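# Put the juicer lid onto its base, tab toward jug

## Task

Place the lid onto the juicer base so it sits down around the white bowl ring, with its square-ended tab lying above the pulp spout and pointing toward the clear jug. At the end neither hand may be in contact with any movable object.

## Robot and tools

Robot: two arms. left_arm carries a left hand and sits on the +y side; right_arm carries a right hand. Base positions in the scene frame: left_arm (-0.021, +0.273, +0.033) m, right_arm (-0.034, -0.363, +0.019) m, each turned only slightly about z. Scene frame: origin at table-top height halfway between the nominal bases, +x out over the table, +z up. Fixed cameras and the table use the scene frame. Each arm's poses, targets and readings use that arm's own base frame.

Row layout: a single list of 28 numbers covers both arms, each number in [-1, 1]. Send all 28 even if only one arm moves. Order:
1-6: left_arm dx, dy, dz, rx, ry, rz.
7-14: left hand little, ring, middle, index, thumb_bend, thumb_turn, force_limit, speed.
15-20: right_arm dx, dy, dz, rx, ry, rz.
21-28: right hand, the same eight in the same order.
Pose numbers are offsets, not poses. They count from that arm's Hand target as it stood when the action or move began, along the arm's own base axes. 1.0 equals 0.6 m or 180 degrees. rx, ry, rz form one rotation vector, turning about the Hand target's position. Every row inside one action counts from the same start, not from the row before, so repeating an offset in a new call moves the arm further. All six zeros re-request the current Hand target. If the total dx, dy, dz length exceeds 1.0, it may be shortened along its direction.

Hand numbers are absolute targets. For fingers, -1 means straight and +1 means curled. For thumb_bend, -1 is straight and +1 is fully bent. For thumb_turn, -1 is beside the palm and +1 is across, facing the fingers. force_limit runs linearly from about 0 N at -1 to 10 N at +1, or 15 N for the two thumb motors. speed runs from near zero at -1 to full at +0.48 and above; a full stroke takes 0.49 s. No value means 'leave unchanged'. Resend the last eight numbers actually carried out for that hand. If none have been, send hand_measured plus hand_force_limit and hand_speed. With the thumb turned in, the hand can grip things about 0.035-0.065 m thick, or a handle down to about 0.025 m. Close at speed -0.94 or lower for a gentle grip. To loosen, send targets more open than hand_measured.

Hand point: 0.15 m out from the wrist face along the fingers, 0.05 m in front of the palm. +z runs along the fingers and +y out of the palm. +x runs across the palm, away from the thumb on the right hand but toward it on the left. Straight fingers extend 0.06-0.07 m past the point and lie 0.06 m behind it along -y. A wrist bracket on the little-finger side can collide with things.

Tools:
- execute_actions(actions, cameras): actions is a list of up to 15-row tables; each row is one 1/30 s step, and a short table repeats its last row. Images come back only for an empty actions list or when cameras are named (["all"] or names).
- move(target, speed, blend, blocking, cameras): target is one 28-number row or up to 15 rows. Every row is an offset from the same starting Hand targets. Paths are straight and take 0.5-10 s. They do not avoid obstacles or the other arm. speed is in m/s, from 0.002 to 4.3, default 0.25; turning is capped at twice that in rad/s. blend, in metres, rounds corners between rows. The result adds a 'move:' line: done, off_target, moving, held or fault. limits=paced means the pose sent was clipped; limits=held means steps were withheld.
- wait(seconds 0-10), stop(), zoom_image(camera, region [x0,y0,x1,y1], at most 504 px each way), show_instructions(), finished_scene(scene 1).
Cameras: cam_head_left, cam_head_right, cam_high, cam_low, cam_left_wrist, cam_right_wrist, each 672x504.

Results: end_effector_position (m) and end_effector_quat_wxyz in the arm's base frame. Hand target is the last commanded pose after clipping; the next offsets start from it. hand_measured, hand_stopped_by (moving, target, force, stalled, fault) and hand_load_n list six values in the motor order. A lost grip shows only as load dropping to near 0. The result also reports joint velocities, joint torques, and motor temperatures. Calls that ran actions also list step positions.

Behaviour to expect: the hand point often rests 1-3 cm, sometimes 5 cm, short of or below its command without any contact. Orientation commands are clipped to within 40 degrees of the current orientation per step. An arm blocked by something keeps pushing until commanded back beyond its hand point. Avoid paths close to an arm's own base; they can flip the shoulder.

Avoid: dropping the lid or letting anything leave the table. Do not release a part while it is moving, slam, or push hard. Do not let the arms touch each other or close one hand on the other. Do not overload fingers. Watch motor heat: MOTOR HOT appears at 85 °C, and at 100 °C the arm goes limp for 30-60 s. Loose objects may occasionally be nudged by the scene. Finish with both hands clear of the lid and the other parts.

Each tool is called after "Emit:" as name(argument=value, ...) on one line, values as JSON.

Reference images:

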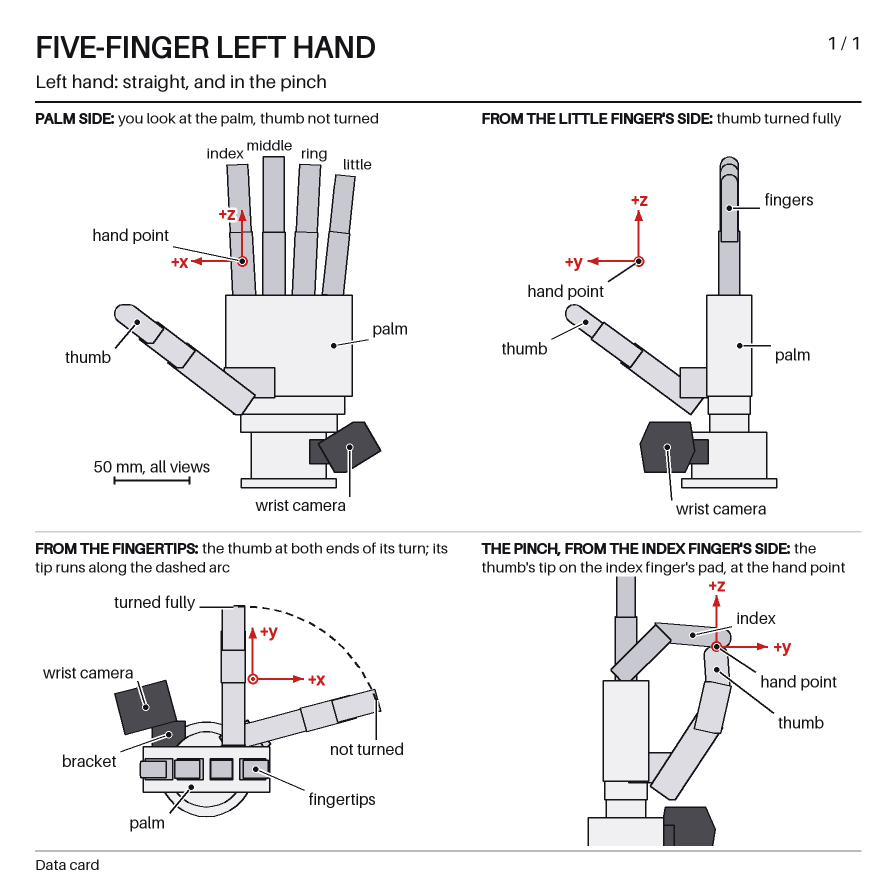

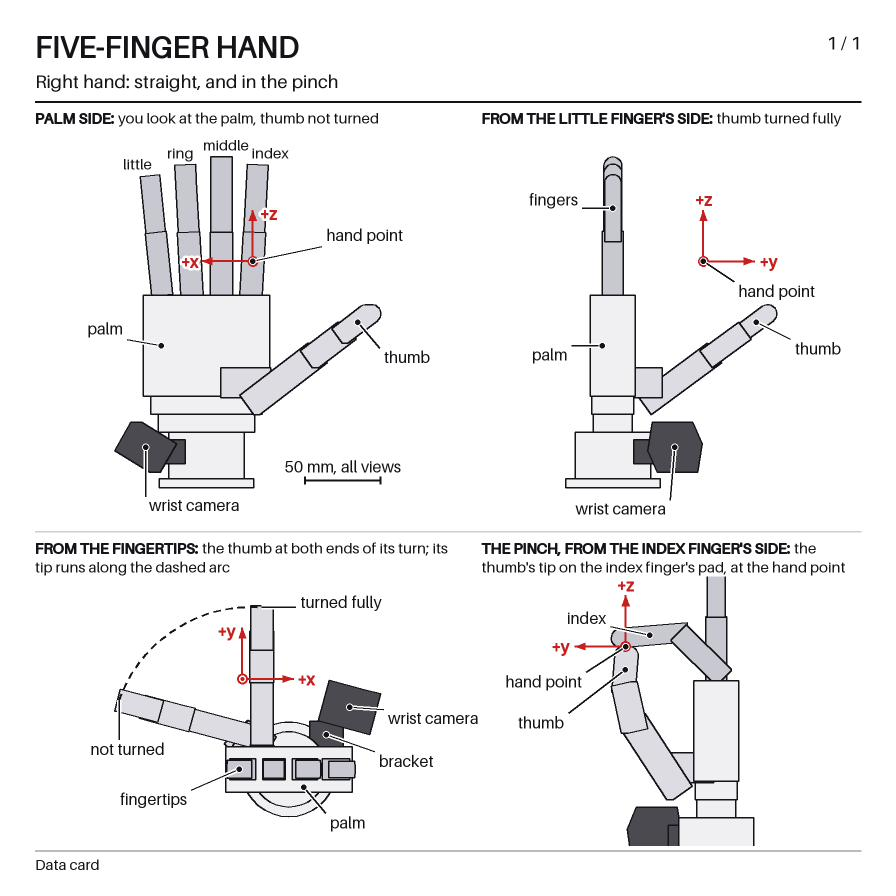

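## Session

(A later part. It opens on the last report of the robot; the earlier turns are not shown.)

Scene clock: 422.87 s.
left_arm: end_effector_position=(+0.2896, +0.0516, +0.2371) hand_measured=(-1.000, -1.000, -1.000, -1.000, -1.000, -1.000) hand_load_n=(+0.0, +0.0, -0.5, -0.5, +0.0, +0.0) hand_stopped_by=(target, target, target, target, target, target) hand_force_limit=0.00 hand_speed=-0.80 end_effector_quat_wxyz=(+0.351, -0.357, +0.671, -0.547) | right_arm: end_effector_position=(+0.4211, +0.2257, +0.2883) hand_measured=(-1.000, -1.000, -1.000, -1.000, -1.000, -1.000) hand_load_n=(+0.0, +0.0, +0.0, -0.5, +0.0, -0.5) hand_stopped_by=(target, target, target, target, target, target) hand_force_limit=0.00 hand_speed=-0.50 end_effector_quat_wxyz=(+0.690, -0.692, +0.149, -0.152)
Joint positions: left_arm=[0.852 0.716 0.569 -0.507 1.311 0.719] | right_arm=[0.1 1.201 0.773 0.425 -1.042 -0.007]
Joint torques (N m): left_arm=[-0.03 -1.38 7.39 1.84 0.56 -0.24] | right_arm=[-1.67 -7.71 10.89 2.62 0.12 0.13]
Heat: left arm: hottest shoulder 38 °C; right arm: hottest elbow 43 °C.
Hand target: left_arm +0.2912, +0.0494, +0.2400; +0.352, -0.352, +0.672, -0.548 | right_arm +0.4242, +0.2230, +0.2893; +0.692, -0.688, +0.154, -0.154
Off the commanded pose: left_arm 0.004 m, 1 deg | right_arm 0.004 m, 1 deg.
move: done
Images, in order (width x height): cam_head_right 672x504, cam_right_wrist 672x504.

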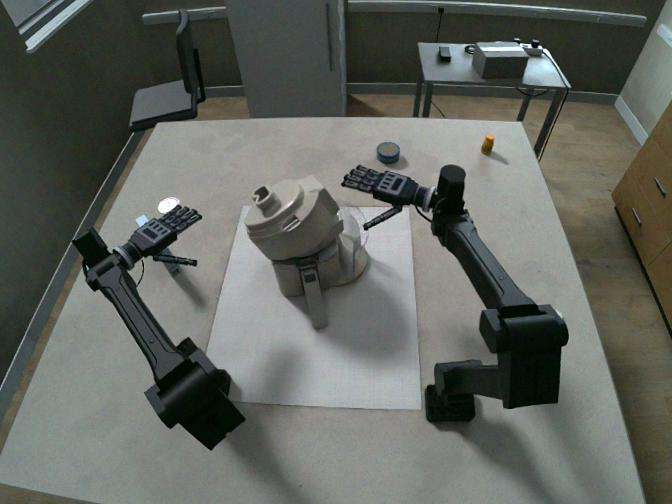

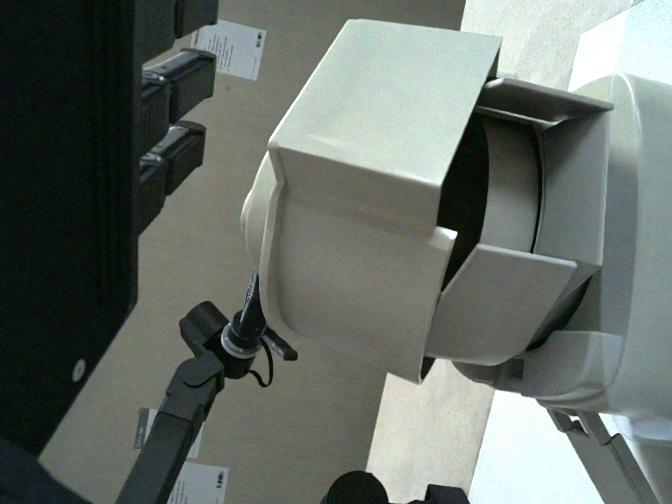

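Emit:
move(target=[[-0.048,0.083,0.023,0,0,0,-1,-1,-1,-1,-1,-1,0,-0.8,0.033,0.133,0.32,-0.15,0.075,0.134,-1,-0.45,-0.45,-0.45,-1,1,0,-0.5],[-0.048,0.083,0.023,0,0,0,-1,-1,-1,-1,-1,-1,0,-0.8,0.016,0.433,0.37,-0.303,0.1487,0.2673,-1,-0.45,-0.45,-0.45,-1,1,0,-0.5],[-0.048,0.083,0.023,0,0,0,-1,-1,-1,-1,-1,-1,0,-0.8,0.0097,0.581,0.26,-0.303,0.1487,0.2673,-1,-0.45,-0.45,-0.45,-1,1,0,-0.5]], blend=0.03, speed=0.3, cameras=["cam_left_wrist","cam_right_wrist","cam_low","cam_head_left"])

Scene clock: 435.77 s.
left_arm: end_effector_position=(+0.2575, +0.0859, +0.2398) hand_measured=(-1.000, -1.000, -1.000, -1.000, -1.000, -1.000) hand_load_n=(+0.0, +0.0, +0.0, +0.0, +0.5, +0.0) hand_stopped_by=(target, target, target, target, target, target) hand_force_limit=0.00 hand_speed=-0.80 end_effector_quat_wxyz=(+0.336, -0.361, +0.668, -0.556) | right_arm: end_effector_position=(+0.4258, +0.5724, +0.4265) hand_measured=(-1.000, -0.450, -0.450, -0.450, -1.000, +1.000) hand_load_n=(+0.0, +0.0, +0.0, +0.0, +0.0, +0.0) hand_stopped_by=(target, target, target, target, target, target) hand_force_limit=0.00 hand_speed=-0.50 end_effector_quat_wxyz=(-0.495, +0.861, -0.036, -0.114)
Joint positions: left_arm=[1.058 0.981 0.773 -1.483 1.415 1.741] | right_arm=[0.722 2.237 2.892 -1.48 -0.851 -0.415]
Joint torques (N m): left_arm=[1.73 -2.55 9.65 -0.38 1.06 0.07] | right_arm=[-0.85 -21.07 13.2 2.21 -0.53 0.13]
Heat: left arm: hottest elbow 38 °C; right arm: hottest elbow 44 °C.
Hand target: left_arm +0.2624, +0.0991, +0.2538; +0.352, -0.352, +0.672, -0.548 | right_arm +0.4300, +0.5716, +0.4454; -0.263, +0.935, +0.066, -0.229
Off the commanded pose: left_arm 0.020 m, 2 deg | right_arm 0.019 m, 33 deg.
elbow stopped short (right arm): the move would have taken joint 3 (elbow) straighter than the controller allows.
move: off_target (left_arm, right_arm)
Images, in order (width x height): cam_head_left 672x504, cam_low 672x504, cam_left_wrist 672x504, cam_right_wrist 672x504.

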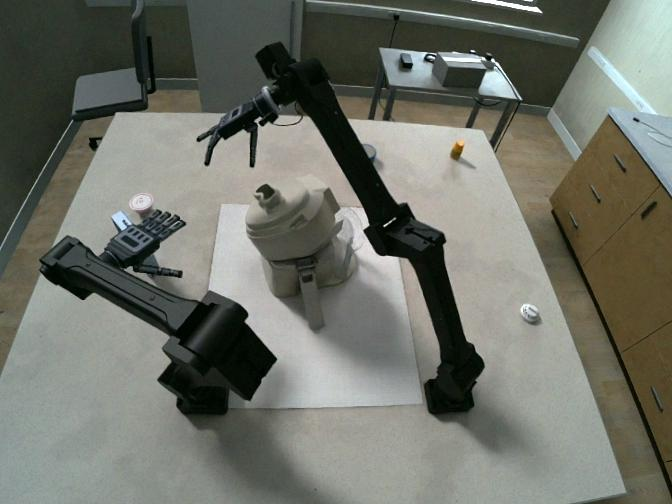

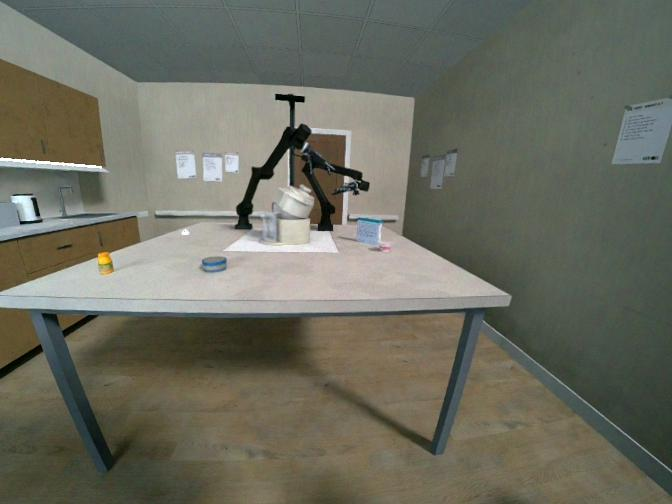

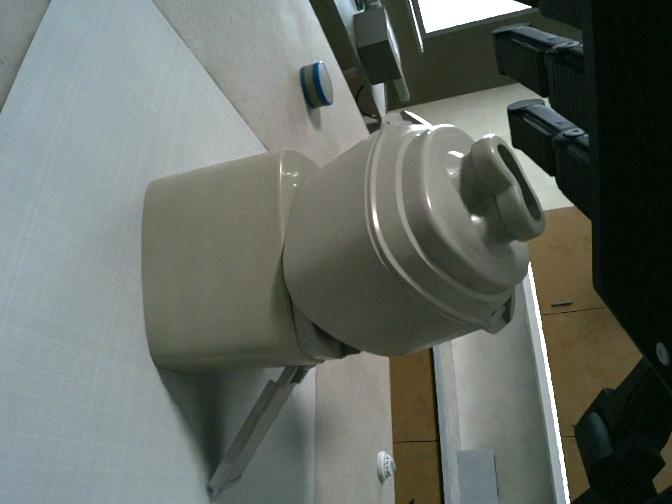

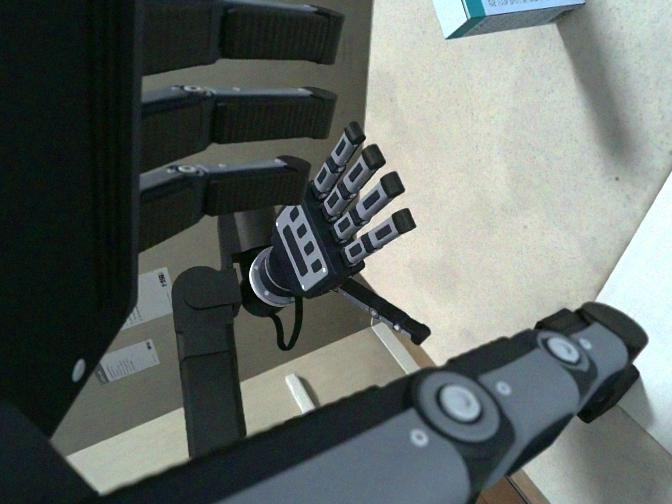

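Emit:
move(target=[[0.148,-0.02,0.305,-0.046,0.071,-0.11,-1,-1,-1,-1,-1,-1,0,-0.8,0.023,-0.448,0.091,0.15,-0.074,-0.134,-1,-0.45,-0.45,-0.45,-1,1,0,-0.5],[0.279,-0.2535,0.322,-0.0915,0.1429,-0.2213,-1,-0.45,-0.45,-0.45,-1,1,0,-0.5,-0.0097,-0.581,-0.26,0.303,-0.1487,-0.2673,-1,-1,-1,-1,-1,-1,0,-0.5]], blend=0.03, speed=0.35, cameras=["cam_left_wrist","cam_right_wrist","cam_head_left"])

Scene clock: 443.37 s.
left_arm: end_effector_position=(+0.4266, -0.0549, +0.4310) hand_measured=(-1.000, -0.450, -0.450, -0.450, -1.000, +1.000) hand_load_n=(+0.0, +0.0, +0.0, +0.0, +0.0, +0.0) hand_stopped_by=(target, target, target, target, target, target) hand_force_limit=0.00 hand_speed=-0.50 end_effector_quat_wxyz=(-0.036, -0.292, +0.715, -0.634) | right_arm: end_effector_position=(+0.4215, +0.2254, +0.2897) hand_measured=(-1.000, -1.000, -1.000, -1.000, -1.000, -1.000) hand_load_n=(+0.0, +0.0, +0.0, +0.0, +0.0, -0.5) hand_stopped_by=(target, target, target, target, target, target) hand_force_limit=0.00 hand_speed=-0.50 end_effector_quat_wxyz=(+0.690, -0.691, +0.149, -0.152)
Joint positions: left_arm=[0.314 1.486 1.668 -1.668 1.374 1.04] | right_arm=[0.099 1.201 0.775 0.425 -1.042 -0.005]
Joint torques (N m): left_arm=[1.26 -10.87 9.96 -0.13 1.03 -0.24] | right_arm=[-1.38 -7.47 10.8 2.62 0.11 0.11]
Heat: left arm: hottest elbow 39 °C; right arm: hottest elbow 43 °C.
Hand target: left_arm +0.4298, -0.0530, +0.4470; -0.061, -0.261, +0.727, -0.632 | right_arm +0.4242, +0.2229, +0.2894; +0.692, -0.688, +0.154, -0.154
Off the commanded pose: left_arm 0.016 m, 5 deg | right_arm 0.004 m, 1 deg.
joint sent to its limit (left arm) — joint 4 (wrist pitch), lower limit. The joint targets are off in orientation, not in position.
move: off_target (left_arm); target 2's new numbers were sent with left_arm's hand 0.017 m and 5 deg from that target
Images, in order (width x height): cam_head_left 672x504, cam_left_wrist 672x504, cam_right_wrist 672x504.

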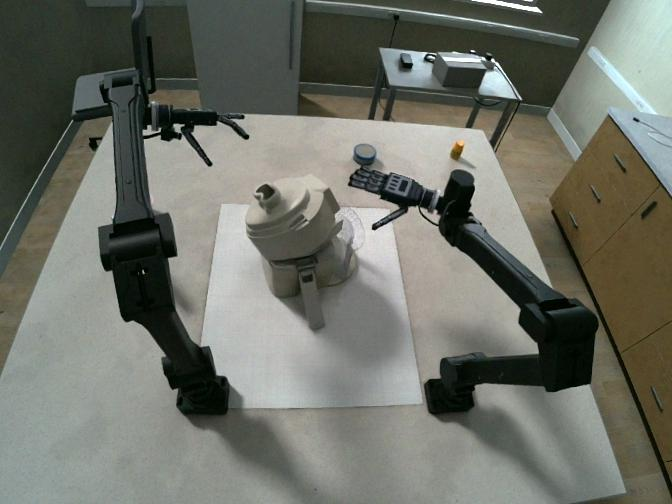

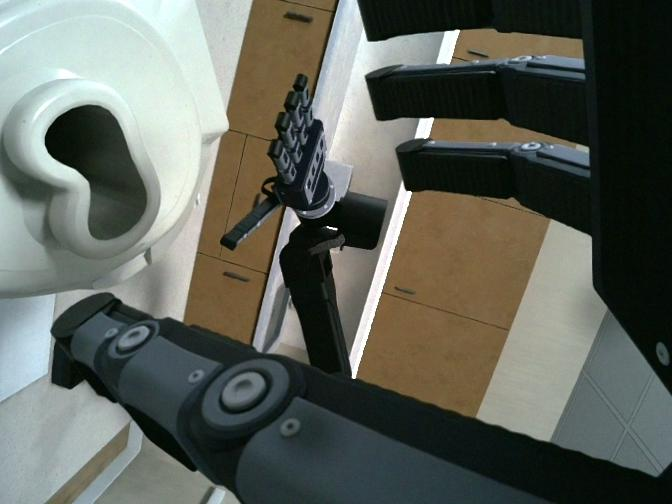

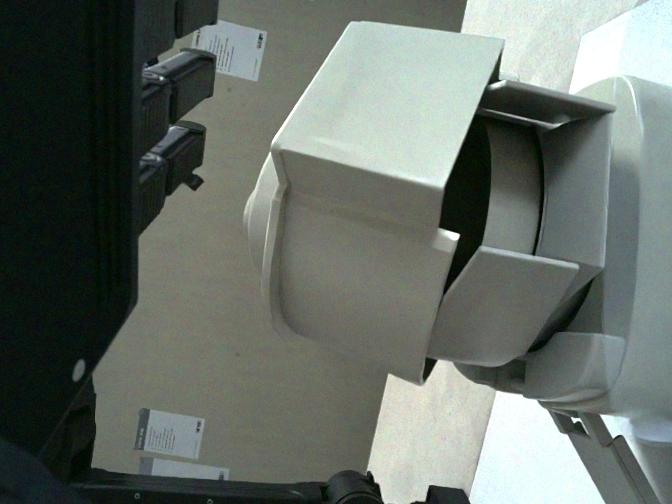

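Emit:
move(target=[0.0275,-0.075,-0.053,0.0306,0.0562,0.1039,-1,-0.45,-0.45,-0.45,-1,1,0,-0.5,0,0,0,0,0,0,-1,-1,-1,-1,-1,-1,0,-0.5], speed=0.2, cameras=["cam_left_wrist","cam_right_wrist","cam_low"])

Emit:
zoom_image(camera="cam_low", region=[262, 165, 322, 220])

Scene clock: 447.93 s.
left_arm: end_effector_position=(+0.4489, -0.0943, +0.4097) hand_measured=(-1.000, -0.450, -0.450, -0.450, -1.000, +1.000) hand_load_n=(+0.0, +0.0, +0.0, +0.0, +0.0, +0.0) hand_stopped_by=(target, target, target, target, target, target) hand_force_limit=0.00 hand_speed=-0.50 end_effector_quat_wxyz=(-0.013, -0.436, +0.697, -0.569) | right_arm: end_effector_position=(+0.4215, +0.2254, +0.2897) hand_measured=(-1.000, -1.000, -1.000, -1.000, -1.000, -1.000) hand_load_n=(+0.0, +0.0, +0.0, +0.0, +0.0, +0.0) hand_stopped_by=(target, target, target, target, target, target) hand_force_limit=0.00 hand_speed=-0.50 end_effector_quat_wxyz=(+0.690, -0.691, +0.149, -0.152)
Joint positions: left_arm=[0.197 1.319 1.451 -0.98 1.083 0.202] | right_arm=[0.099 1.201 0.775 0.425 -1.042 -0.005]
Joint torques (N m): left_arm=[0.21 -10.7 7.15 1.76 0.56 -0.25] | right_arm=[-1.32 -7.24 10.69 2.55 0.07 0.1]
Heat: left arm: hottest elbow 39 °C; right arm: hottest elbow 43 °C.
Hand target: left_arm +0.4464, -0.0979, +0.4152; -0.009, -0.432, +0.697, -0.573 | right_arm +0.4242, +0.2229, +0.2894; +0.692, -0.688, +0.154, -0.154
Off the commanded pose: left_arm 0.007 m, 1 deg | right_arm 0.004 m, 1 deg.
move: done
Images, in order (width x height): cam_low 672x504, cam_left_wrist 672x504, cam_right_wrist 672x504.

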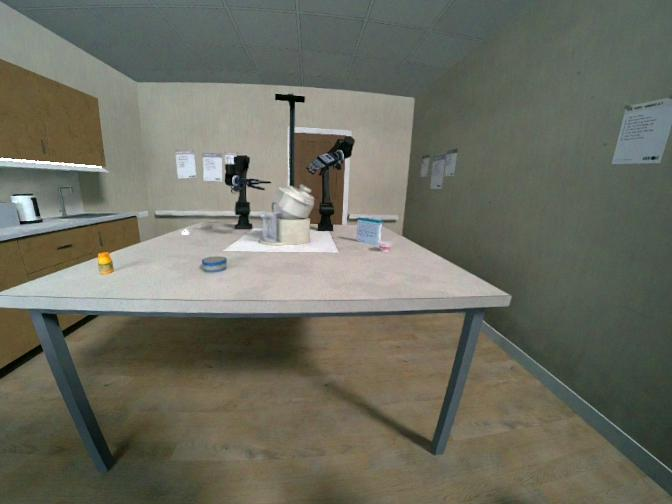

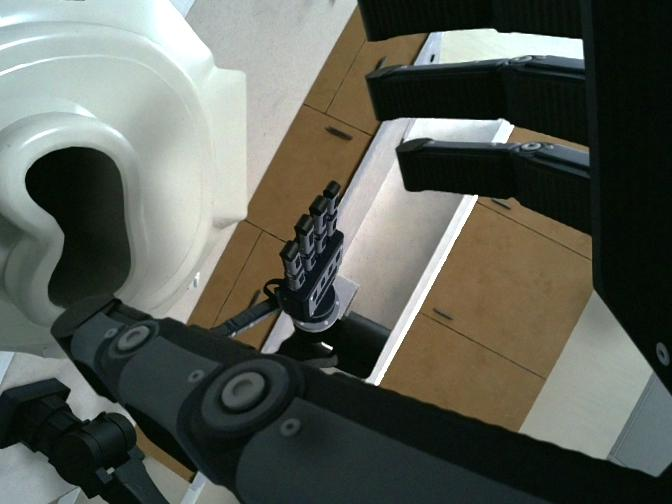

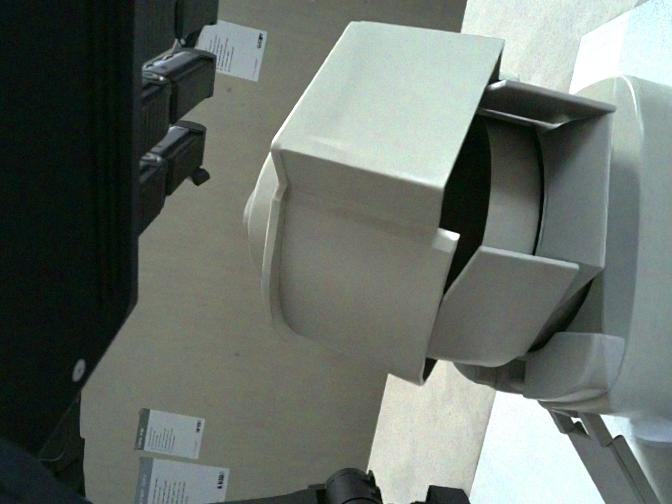

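Scaled by 8.400 from the camera's 672x504 image, which has a finer 960x720 frame.

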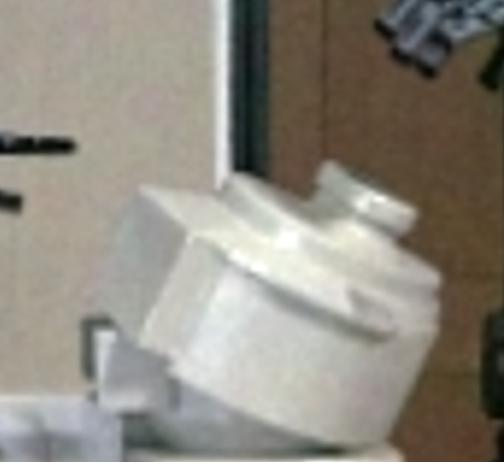

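Emit:
move(target=[-0.0195,-0.0185,-0.0387,-0.0306,-0.0562,-0.1039,-1,-0.45,-0.45,-0.45,-1,1,0,-0.5,0,0,0,0,0,0,-1,-1,-1,-1,-1,-1,0,-0.5], speed=0.15, cameras=["cam_left_wrist","cam_head_left"])

Emit:
zoom_image(camera="cam_head_left", region=[225, 120, 395, 290])

Scene clock: 451.53 s.
left_arm: end_effector_position=(+0.4262, -0.1061, +0.3801) hand_measured=(-1.000, -0.450, -0.450, -0.450, -1.000, +1.000) hand_load_n=(+0.0, +0.0, +0.0, +0.0, +0.0, +0.0) hand_stopped_by=(target, target, target, target, target, target) hand_force_limit=0.00 hand_speed=-0.50 end_effector_quat_wxyz=(-0.071, -0.278, +0.721, -0.630) | right_arm: end_effector_position=(+0.4215, +0.2254, +0.2897) hand_measured=(-1.000, -1.000, -1.000, -1.000, -1.000, -1.000) hand_load_n=(+0.0, +0.0, +0.0, +0.0, +0.0, +0.0) hand_stopped_by=(target, target, target, target, target, target) hand_force_limit=0.00 hand_speed=-0.50 end_effector_quat_wxyz=(+0.690, -0.691, +0.149, -0.152)
Joint positions: left_arm=[0.194 1.436 1.468 -1.304 1.365 0.786] | right_arm=[0.099 1.201 0.775 0.425 -1.042 -0.005]
Joint torques (N m): left_arm=[-0.09 -9.7 10.37 0.12 0.95 0.05] | right_arm=[-1.32 -7.41 10.67 2.54 0.13 0.1]
Heat: left arm: hottest elbow 39 °C; right arm: hottest elbow 43 °C.
Hand target: left_arm +0.4346, -0.1092, +0.3920; -0.061, -0.260, +0.727, -0.632 | right_arm +0.4242, +0.2229, +0.2894; +0.692, -0.688, +0.154, -0.154
Off the commanded pose: left_arm 0.015 m, 2 deg | right_arm 0.004 m, 1 deg.
move: off_target (left_arm)
Images, in order (width x height): cam_head_left 672x504, cam_left_wrist 672x504.

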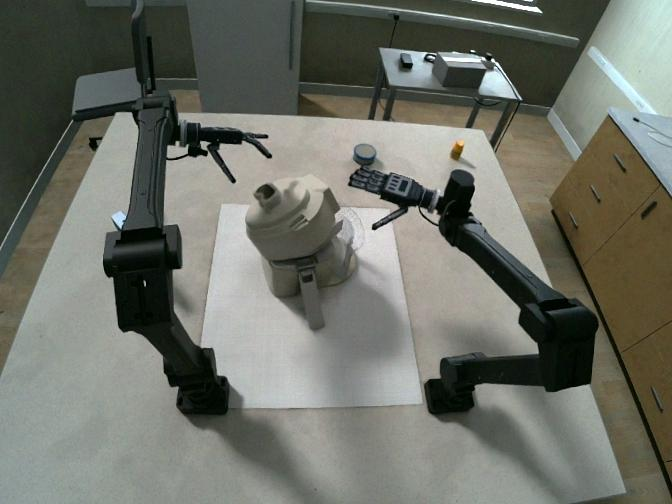

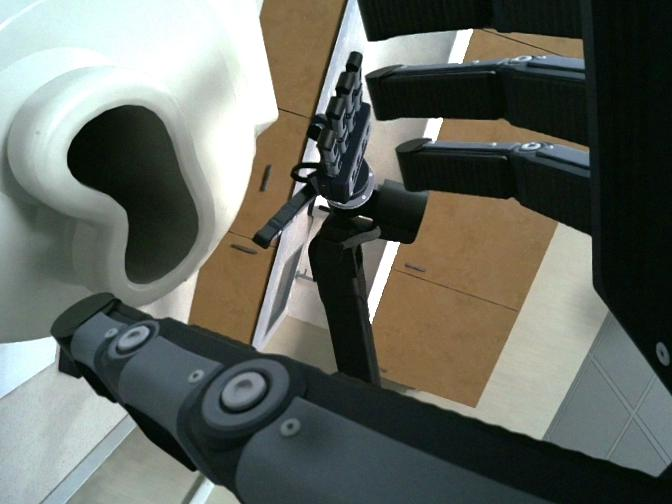

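Scaled by 2.965 from the camera's 672x504 image, which has a finer 960x720 frame.

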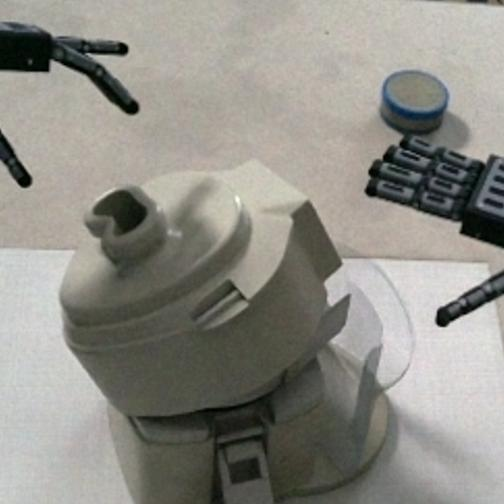

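Emit:
wait(seconds=0, cameras=["cam_left_wrist", "cam_right_wrist", "cam_head_left", "cam_low"])

Scene clock: 452.43 s.
left_arm: end_effector_position=(+0.4263, -0.1061, +0.3801) hand_measured=(-1.000, -0.450, -0.450, -0.450, -1.000, +1.000) hand_load_n=(+0.0, +0.0, +0.0, +0.0, +0.0, +0.0) hand_stopped_by=(target, target, target, target, target, target) hand_force_limit=0.00 hand_speed=-0.50 end_effector_quat_wxyz=(-0.071, -0.278, +0.722, -0.630) | right_arm: end_effector_position=(+0.4215, +0.2254, +0.2897) hand_measured=(-1.000, -1.000, -1.000, -1.000, -1.000, -1.000) hand_load_n=(+0.0, +0.0, +0.0, +0.0, +0.0, -0.5) hand_stopped_by=(target, target, target, target, target, target) hand_force_limit=0.00 hand_speed=-0.50 end_effector_quat_wxyz=(+0.690, -0.691, +0.149, -0.152)
Joint positions: left_arm=[0.194 1.436 1.468 -1.304 1.365 0.787] | right_arm=[0.099 1.201 0.775 0.425 -1.042 -0.005]
Joint torques (N m): left_arm=[-0.15 -9.82 10.36 0.14 0.95 0.06] | right_arm=[-1.2 -7.41 10.84 2.54 0.08 0.1]
Heat: left arm: hottest elbow 39 °C; right arm: hottest elbow 43 °C.
Hand target: left_arm +0.4346, -0.1092, +0.3920; -0.061, -0.260, +0.727, -0.632 | right_arm +0.4242, +0.2229, +0.2894; +0.692, -0.688, +0.154, -0.154
Off the commanded pose: left_arm 0.015 m, 2 deg | right_arm 0.004 m, 1 deg.
Images, in order (width x height): cam_head_left 672x504, cam_low 672x504, cam_left_wrist 672x504, cam_right_wrist 672x504.

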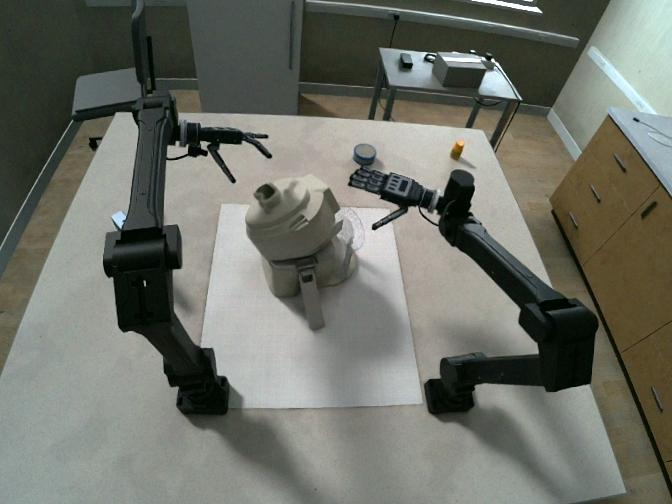

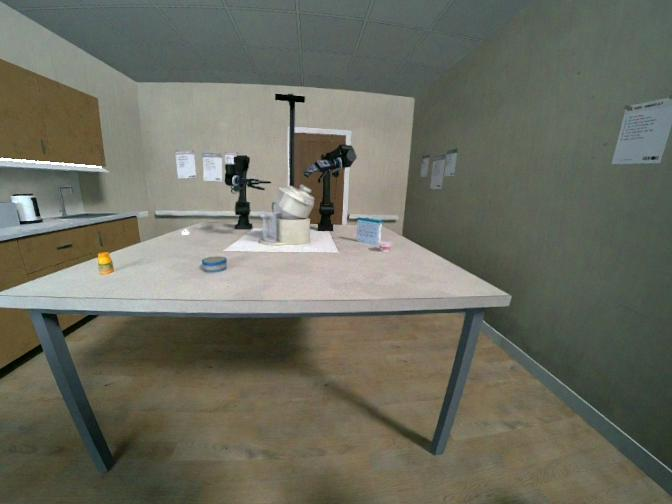

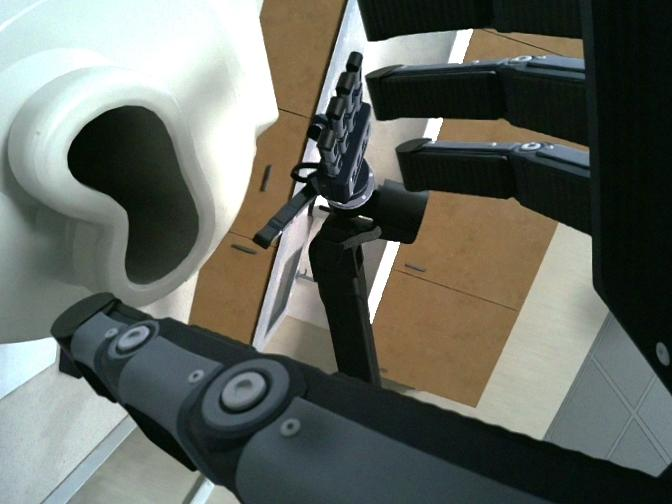

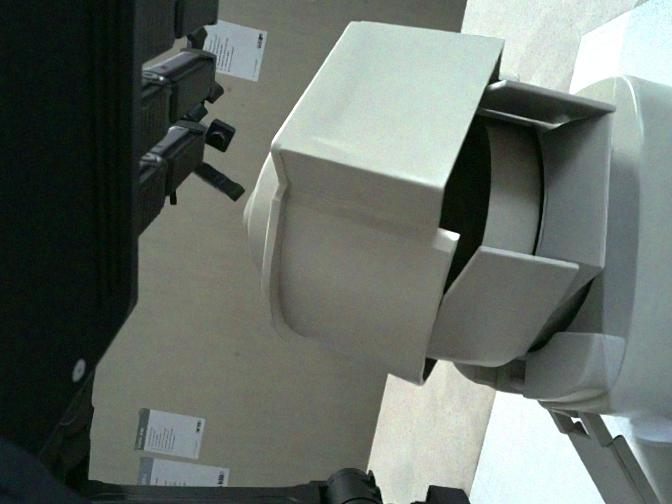

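Emit:
move(target=[[0.0077,-0.0242,-0.0477,0,0,0,-1,-0.45,-0.45,-0.45,-1,1,0,-0.5,0,0,0,0,0,0,-1,-1,-1,-1,-1,-1,0,-0.5]], speed=0.08, cameras=["cam_left_wrist", "cam_right_wrist", "cam_head_left"])

Scene clock: 455.40 s.
left_arm: end_effector_position=(+0.4401, -0.1195, +0.3634) hand_measured=(-1.000, -0.450, -0.450, -0.450, -1.000, +1.000) hand_load_n=(+0.0, +0.0, +0.0, +0.0, +0.0, +0.0) hand_stopped_by=(target, target, target, target, target, target) hand_force_limit=0.00 hand_speed=-0.50 end_effector_quat_wxyz=(-0.059, -0.261, +0.727, -0.632) | right_arm: end_effector_position=(+0.4215, +0.2254, +0.2897) hand_measured=(-1.000, -1.000, -1.000, -1.000, -1.000, -1.000) hand_load_n=(+0.0, +0.0, +0.0, +0.0, +0.0, -0.5) hand_stopped_by=(target, target, target, target, target, target) hand_force_limit=0.00 hand_speed=-0.50 end_effector_quat_wxyz=(+0.690, -0.691, +0.149, -0.152)
Joint positions: left_arm=[0.158 1.436 1.419 -1.11 1.354 0.679] | right_arm=[0.099 1.201 0.775 0.425 -1.042 -0.005]
Joint torques (N m): left_arm=[0.03 -10.99 6.84 1.28 0.82 -0.23] | right_arm=[-1.32 -7.59 10.76 2.63 0.11 0.1]
Heat: left arm: hottest elbow 39 °C; right arm: hottest elbow 43 °C.
Hand target: left_arm +0.4393, -0.1236, +0.3634; -0.061, -0.260, +0.727, -0.632 | right_arm +0.4242, +0.2229, +0.2894; +0.692, -0.688, +0.154, -0.154
Off the commanded pose: left_arm 0.004 m, 0 deg | right_arm 0.004 m, 1 deg.
move: done
Images, in order (width x height): cam_head_left 672x504, cam_left_wrist 672x504, cam_right_wrist 672x504.

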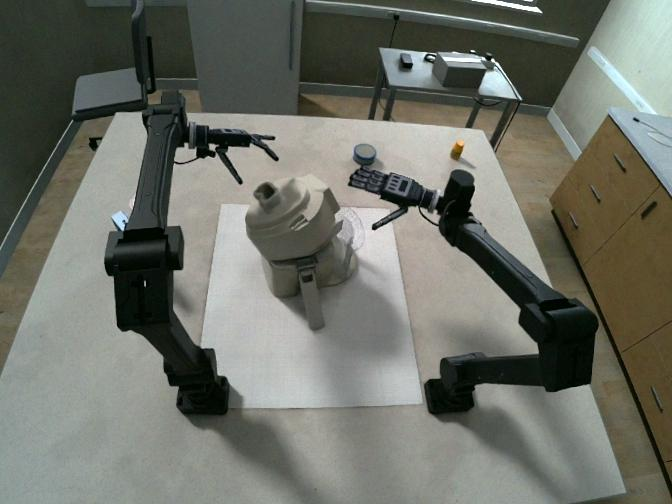

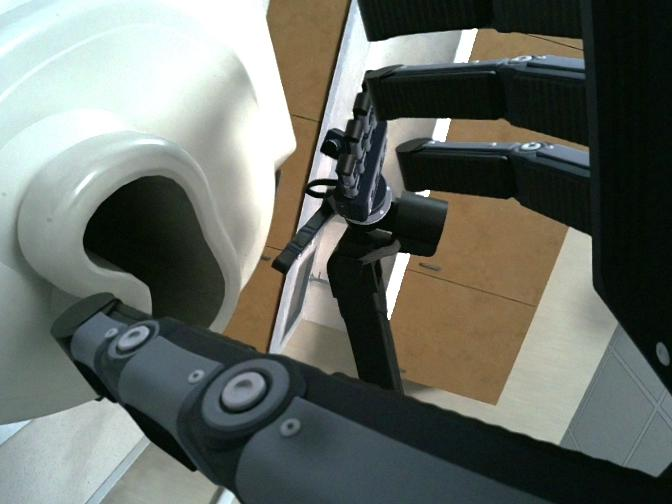

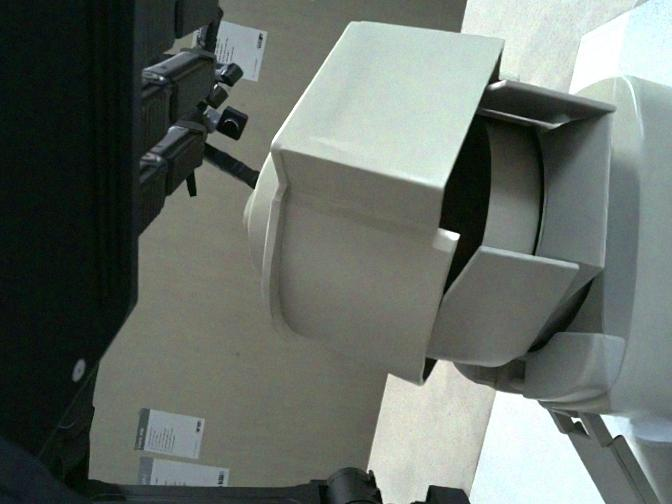

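Emit:
move(target=[[-0.0177,-0.0133,-0.0462,0,0,0,-1,-0.45,-0.45,-0.45,-1,1,0,-0.5,0,0,0,0,0,0,-1,-1,-1,-1,-1,-1,0,-0.5]], speed=0.06, cameras=["cam_left_wrist", "cam_right_wrist", "cam_head_left"])

Scene clock: 457.20 s.
left_arm: end_effector_position=(+0.4318, -0.1267, +0.3310) hand_measured=(-1.000, -0.450, -0.450, -0.450, -1.000, +1.000) hand_load_n=(+0.0, +0.0, +0.0, +0.0, +0.0, +0.0) hand_stopped_by=(target, target, target, target, target, target) hand_force_limit=0.00 hand_speed=-0.50 end_effector_quat_wxyz=(-0.063, -0.266, +0.726, -0.631) | right_arm: end_effector_position=(+0.4215, +0.2254, +0.2897) hand_measured=(-1.000, -1.000, -1.000, -1.000, -1.000, -1.000) hand_load_n=(-0.5, +0.0, +0.0, +0.0, +0.0, -0.5) hand_stopped_by=(target, target, target, target, target, target) hand_force_limit=0.00 hand_speed=-0.50 end_effector_quat_wxyz=(+0.690, -0.691, +0.149, -0.152)
Joint positions: left_arm=[0.145 1.411 1.304 -0.973 1.348 0.619] | right_arm=[0.099 1.201 0.775 0.425 -1.042 -0.005]
Joint torques (N m): left_arm=[-0.21 -11.46 6.83 1.33 0.77 -0.25] | right_arm=[-1.26 -7.53 10.78 2.55 0.11 0.11]
Heat: left arm: hottest elbow 39 °C; right arm: hottest elbow 42 °C.
Hand target: left_arm +0.4286, -0.1316, +0.3356; -0.061, -0.261, +0.727, -0.632 | right_arm +0.4242, +0.2229, +0.2894; +0.692, -0.688, +0.154, -0.154
Off the commanded pose: left_arm 0.007 m, 1 deg | right_arm 0.004 m, 1 deg.
move: done
Images, in order (width x height): cam_head_left 672x504, cam_left_wrist 672x504, cam_right_wrist 672x504.

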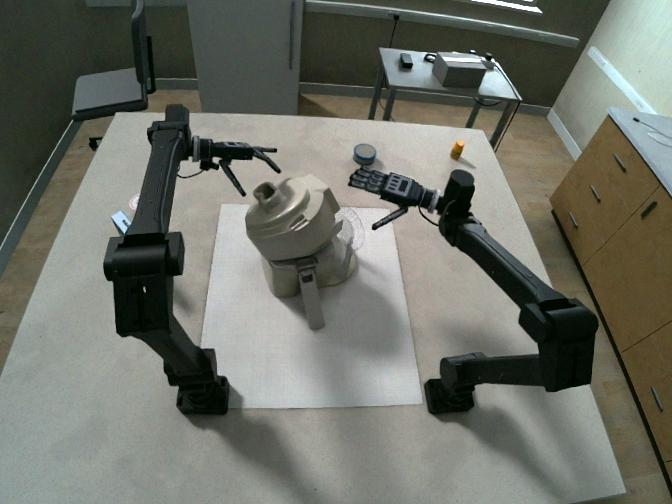

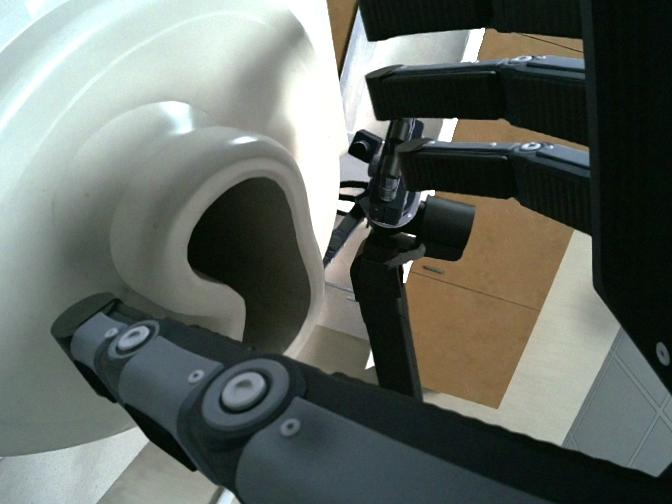

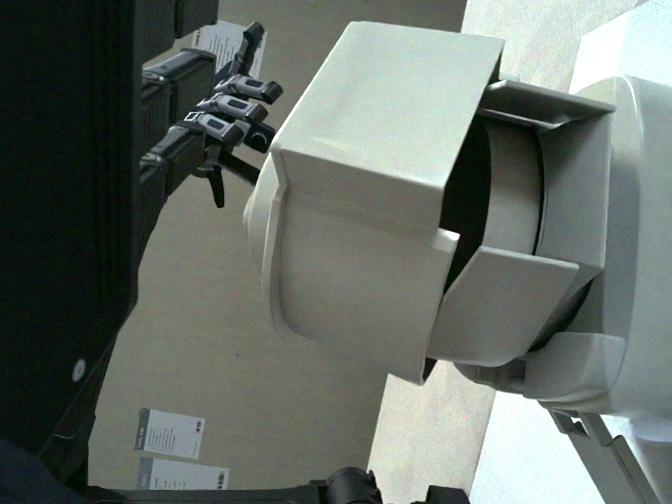

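Emit:
move(target=[[-0.0115,-0.0127,-0.0180,0,0,0,-1,-0.45,-0.45,-0.45,-1,1,0,-0.5,0,0,0,0,0,0,-1,-1,-1,-1,-1,-1,0,-0.5]], speed=0.05, cameras=["cam_left_wrist", "cam_right_wrist"])

Scene clock: 459.07 s.
left_arm: end_effector_position=(+0.4250, -0.1344, +0.3201) hand_measured=(-1.000, -0.450, -0.450, -0.450, -1.000, +1.000) hand_load_n=(+0.0, +0.0, +0.0, +0.0, +0.0, +0.0) hand_stopped_by=(target, target, target, target, target, target) hand_force_limit=0.00 hand_speed=-0.50 end_effector_quat_wxyz=(-0.063, -0.266, +0.726, -0.631) | right_arm: end_effector_position=(+0.4215, +0.2254, +0.2897) hand_measured=(-1.000, -1.000, -1.000, -1.000, -1.000, -1.000) hand_load_n=(+0.0, +0.0, +0.0, +0.0, +0.0, -0.5) hand_stopped_by=(target, target, target, target, target, target) hand_force_limit=0.00 hand_speed=-0.50 end_effector_quat_wxyz=(+0.690, -0.691, +0.149, -0.152)
Joint positions: left_arm=[0.13 1.386 1.244 -0.884 1.34 0.562] | right_arm=[0.099 1.201 0.775 0.425 -1.042 -0.005]
Joint torques (N m): left_arm=[0.03 -11.16 6.89 1.37 0.74 -0.24] | right_arm=[-1.32 -7.12 10.63 2.69 0.11 0.1]
Heat: left arm: hottest elbow 39 °C; right arm: hottest elbow 42 °C.
Hand target: left_arm +0.4218, -0.1391, +0.3249; -0.061, -0.261, +0.727, -0.632 | right_arm +0.4242, +0.2229, +0.2894; +0.692, -0.688, +0.154, -0.154
Off the commanded pose: left_arm 0.008 m, 1 deg | right_arm 0.004 m, 1 deg.
move: done
Images, in order (width x height): cam_left_wrist 672x504, cam_right_wrist 672x504.

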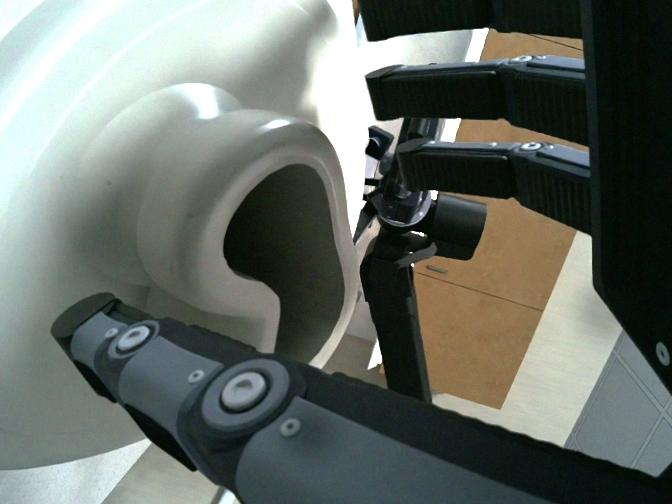

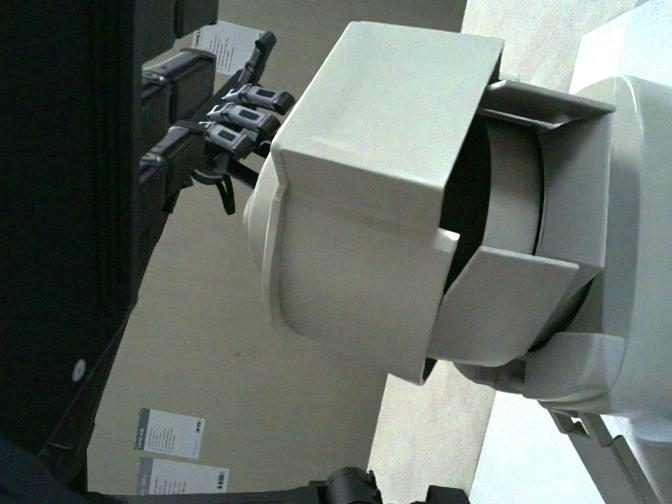

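Emit:
move(target=[[-0.003,-0.0054,-0.0110,0,0,0,-1,-0.45,-0.1,-0.1,-1,1,-0.7,-0.75,0,0,0,0,0,0,-1,-1,-1,-1,-1,-1,0,-0.5]], speed=0.05, cameras=["cam_left_wrist"])

Emit:
wait(seconds=0.5, cameras=["cam_left_wrist", "cam_right_wrist"])

Scene clock: 460.87 s.
left_arm: end_effector_position=(+0.4236, -0.1383, +0.3153) hand_measured=(-1.000, -0.450, -0.100, -0.100, -1.000, +1.000) hand_load_n=(+0.0, +0.0, +0.5, +0.0, +0.0, +0.0) hand_stopped_by=(target, target, target, target, target, target) hand_force_limit=-0.70 hand_speed=-0.75 end_effector_quat_wxyz=(-0.061, -0.263, +0.727, -0.631) | right_arm: end_effector_position=(+0.4215, +0.2254, +0.2897) hand_measured=(-1.000, -1.000, -1.000, -1.000, -1.000, -1.000) hand_load_n=(+0.5, +0.0, +0.0, +0.0, +0.0, -0.5) hand_stopped_by=(target, target, target, target, target, target) hand_force_limit=0.00 hand_speed=-0.50 end_effector_quat_wxyz=(+0.690, -0.691, +0.149, -0.152)
Joint positions: left_arm=[0.121 1.378 1.221 -0.837 1.336 0.537] | right_arm=[0.099 1.201 0.775 0.425 -1.042 -0.005]
Joint torques (N m): left_arm=[0.03 -11.05 6.63 1.4 0.72 -0.26] | right_arm=[-1.26 -7.3 10.8 2.52 0.11 0.1]
Heat: left arm: hottest elbow 39 °C; right arm: hottest elbow 42 °C.
Hand target: left_arm +0.4200, -0.1424, +0.3182; -0.061, -0.260, +0.727, -0.632 | right_arm +0.4242, +0.2229, +0.2894; +0.692, -0.688, +0.154, -0.154
Off the commanded pose: left_arm 0.006 m, 0 deg | right_arm 0.004 m, 1 deg.
move: done
Images, in order (width x height): cam_left_wrist 672x504.

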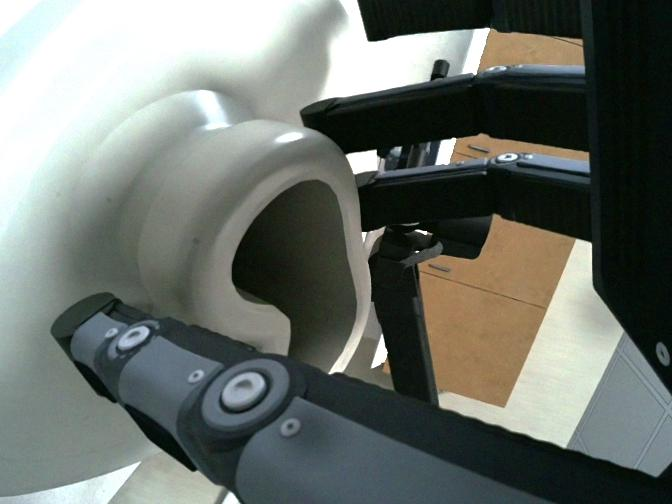

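Scene clock: 461.37 s.
left_arm: end_effector_position=(+0.4236, -0.1383, +0.3153) hand_measured=(-1.000, -0.450, -0.100, -0.100, -1.000, +1.000) hand_load_n=(+0.0, +0.0, +1.0, +0.0, +0.0, +0.0) hand_stopped_by=(target, target, target, target, target, target) hand_force_limit=-0.70 hand_speed=-0.75 end_effector_quat_wxyz=(-0.061, -0.263, +0.727, -0.631) | right_arm: end_effector_position=(+0.4215, +0.2254, +0.2897) hand_measured=(-1.000, -1.000, -1.000, -1.000, -1.000, -1.000) hand_load_n=(+0.0, +0.0, +0.0, +0.0, +0.0, -0.5) hand_stopped_by=(target, target, target, target, target, target) hand_force_limit=0.00 hand_speed=-0.50 end_effector_quat_wxyz=(+0.690, -0.691, +0.149, -0.152)
Joint positions: left_arm=[0.121 1.378 1.221 -0.837 1.336 0.537] | right_arm=[0.099 1.201 0.775 0.425 -1.042 -0.005]
Joint torques (N m): left_arm=[0.21 -10.99 6.6 1.39 0.71 -0.25] | right_arm=[-1.49 -7.77 10.77 2.56 0.11 0.1]
Heat: left arm: hottest elbow 39 °C; right arm: hottest elbow 42 °C.
Hand target: left_arm +0.4200, -0.1424, +0.3182; -0.061, -0.260, +0.727, -0.632 | right_arm +0.4242, +0.2229, +0.2894; +0.692, -0.688, +0.154, -0.154
Off the commanded pose: left_arm 0.006 m, 0 deg | right_arm 0.004 m, 1 deg.
wait: 0.50 s; at rest by 0.17 s
Images, in order (width x height): cam_left_wrist 672x504, cam_right_wrist 672x504.

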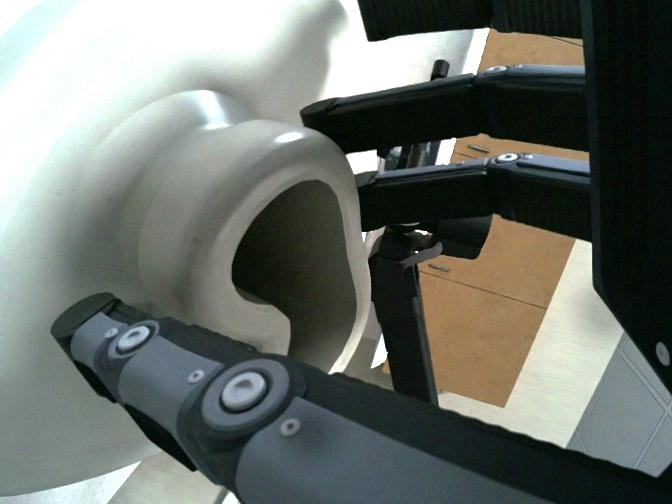

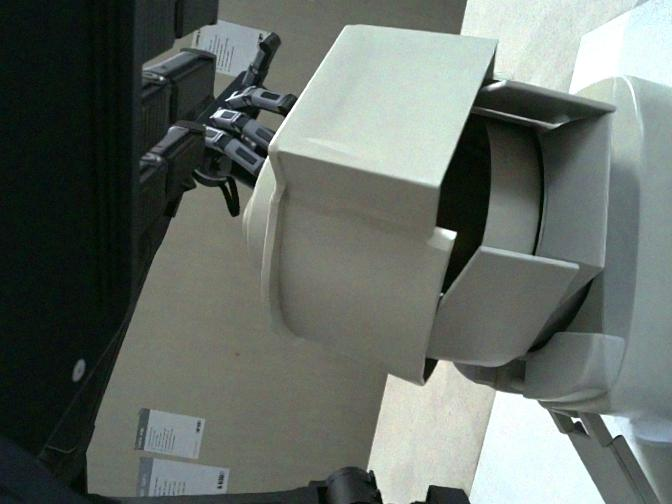

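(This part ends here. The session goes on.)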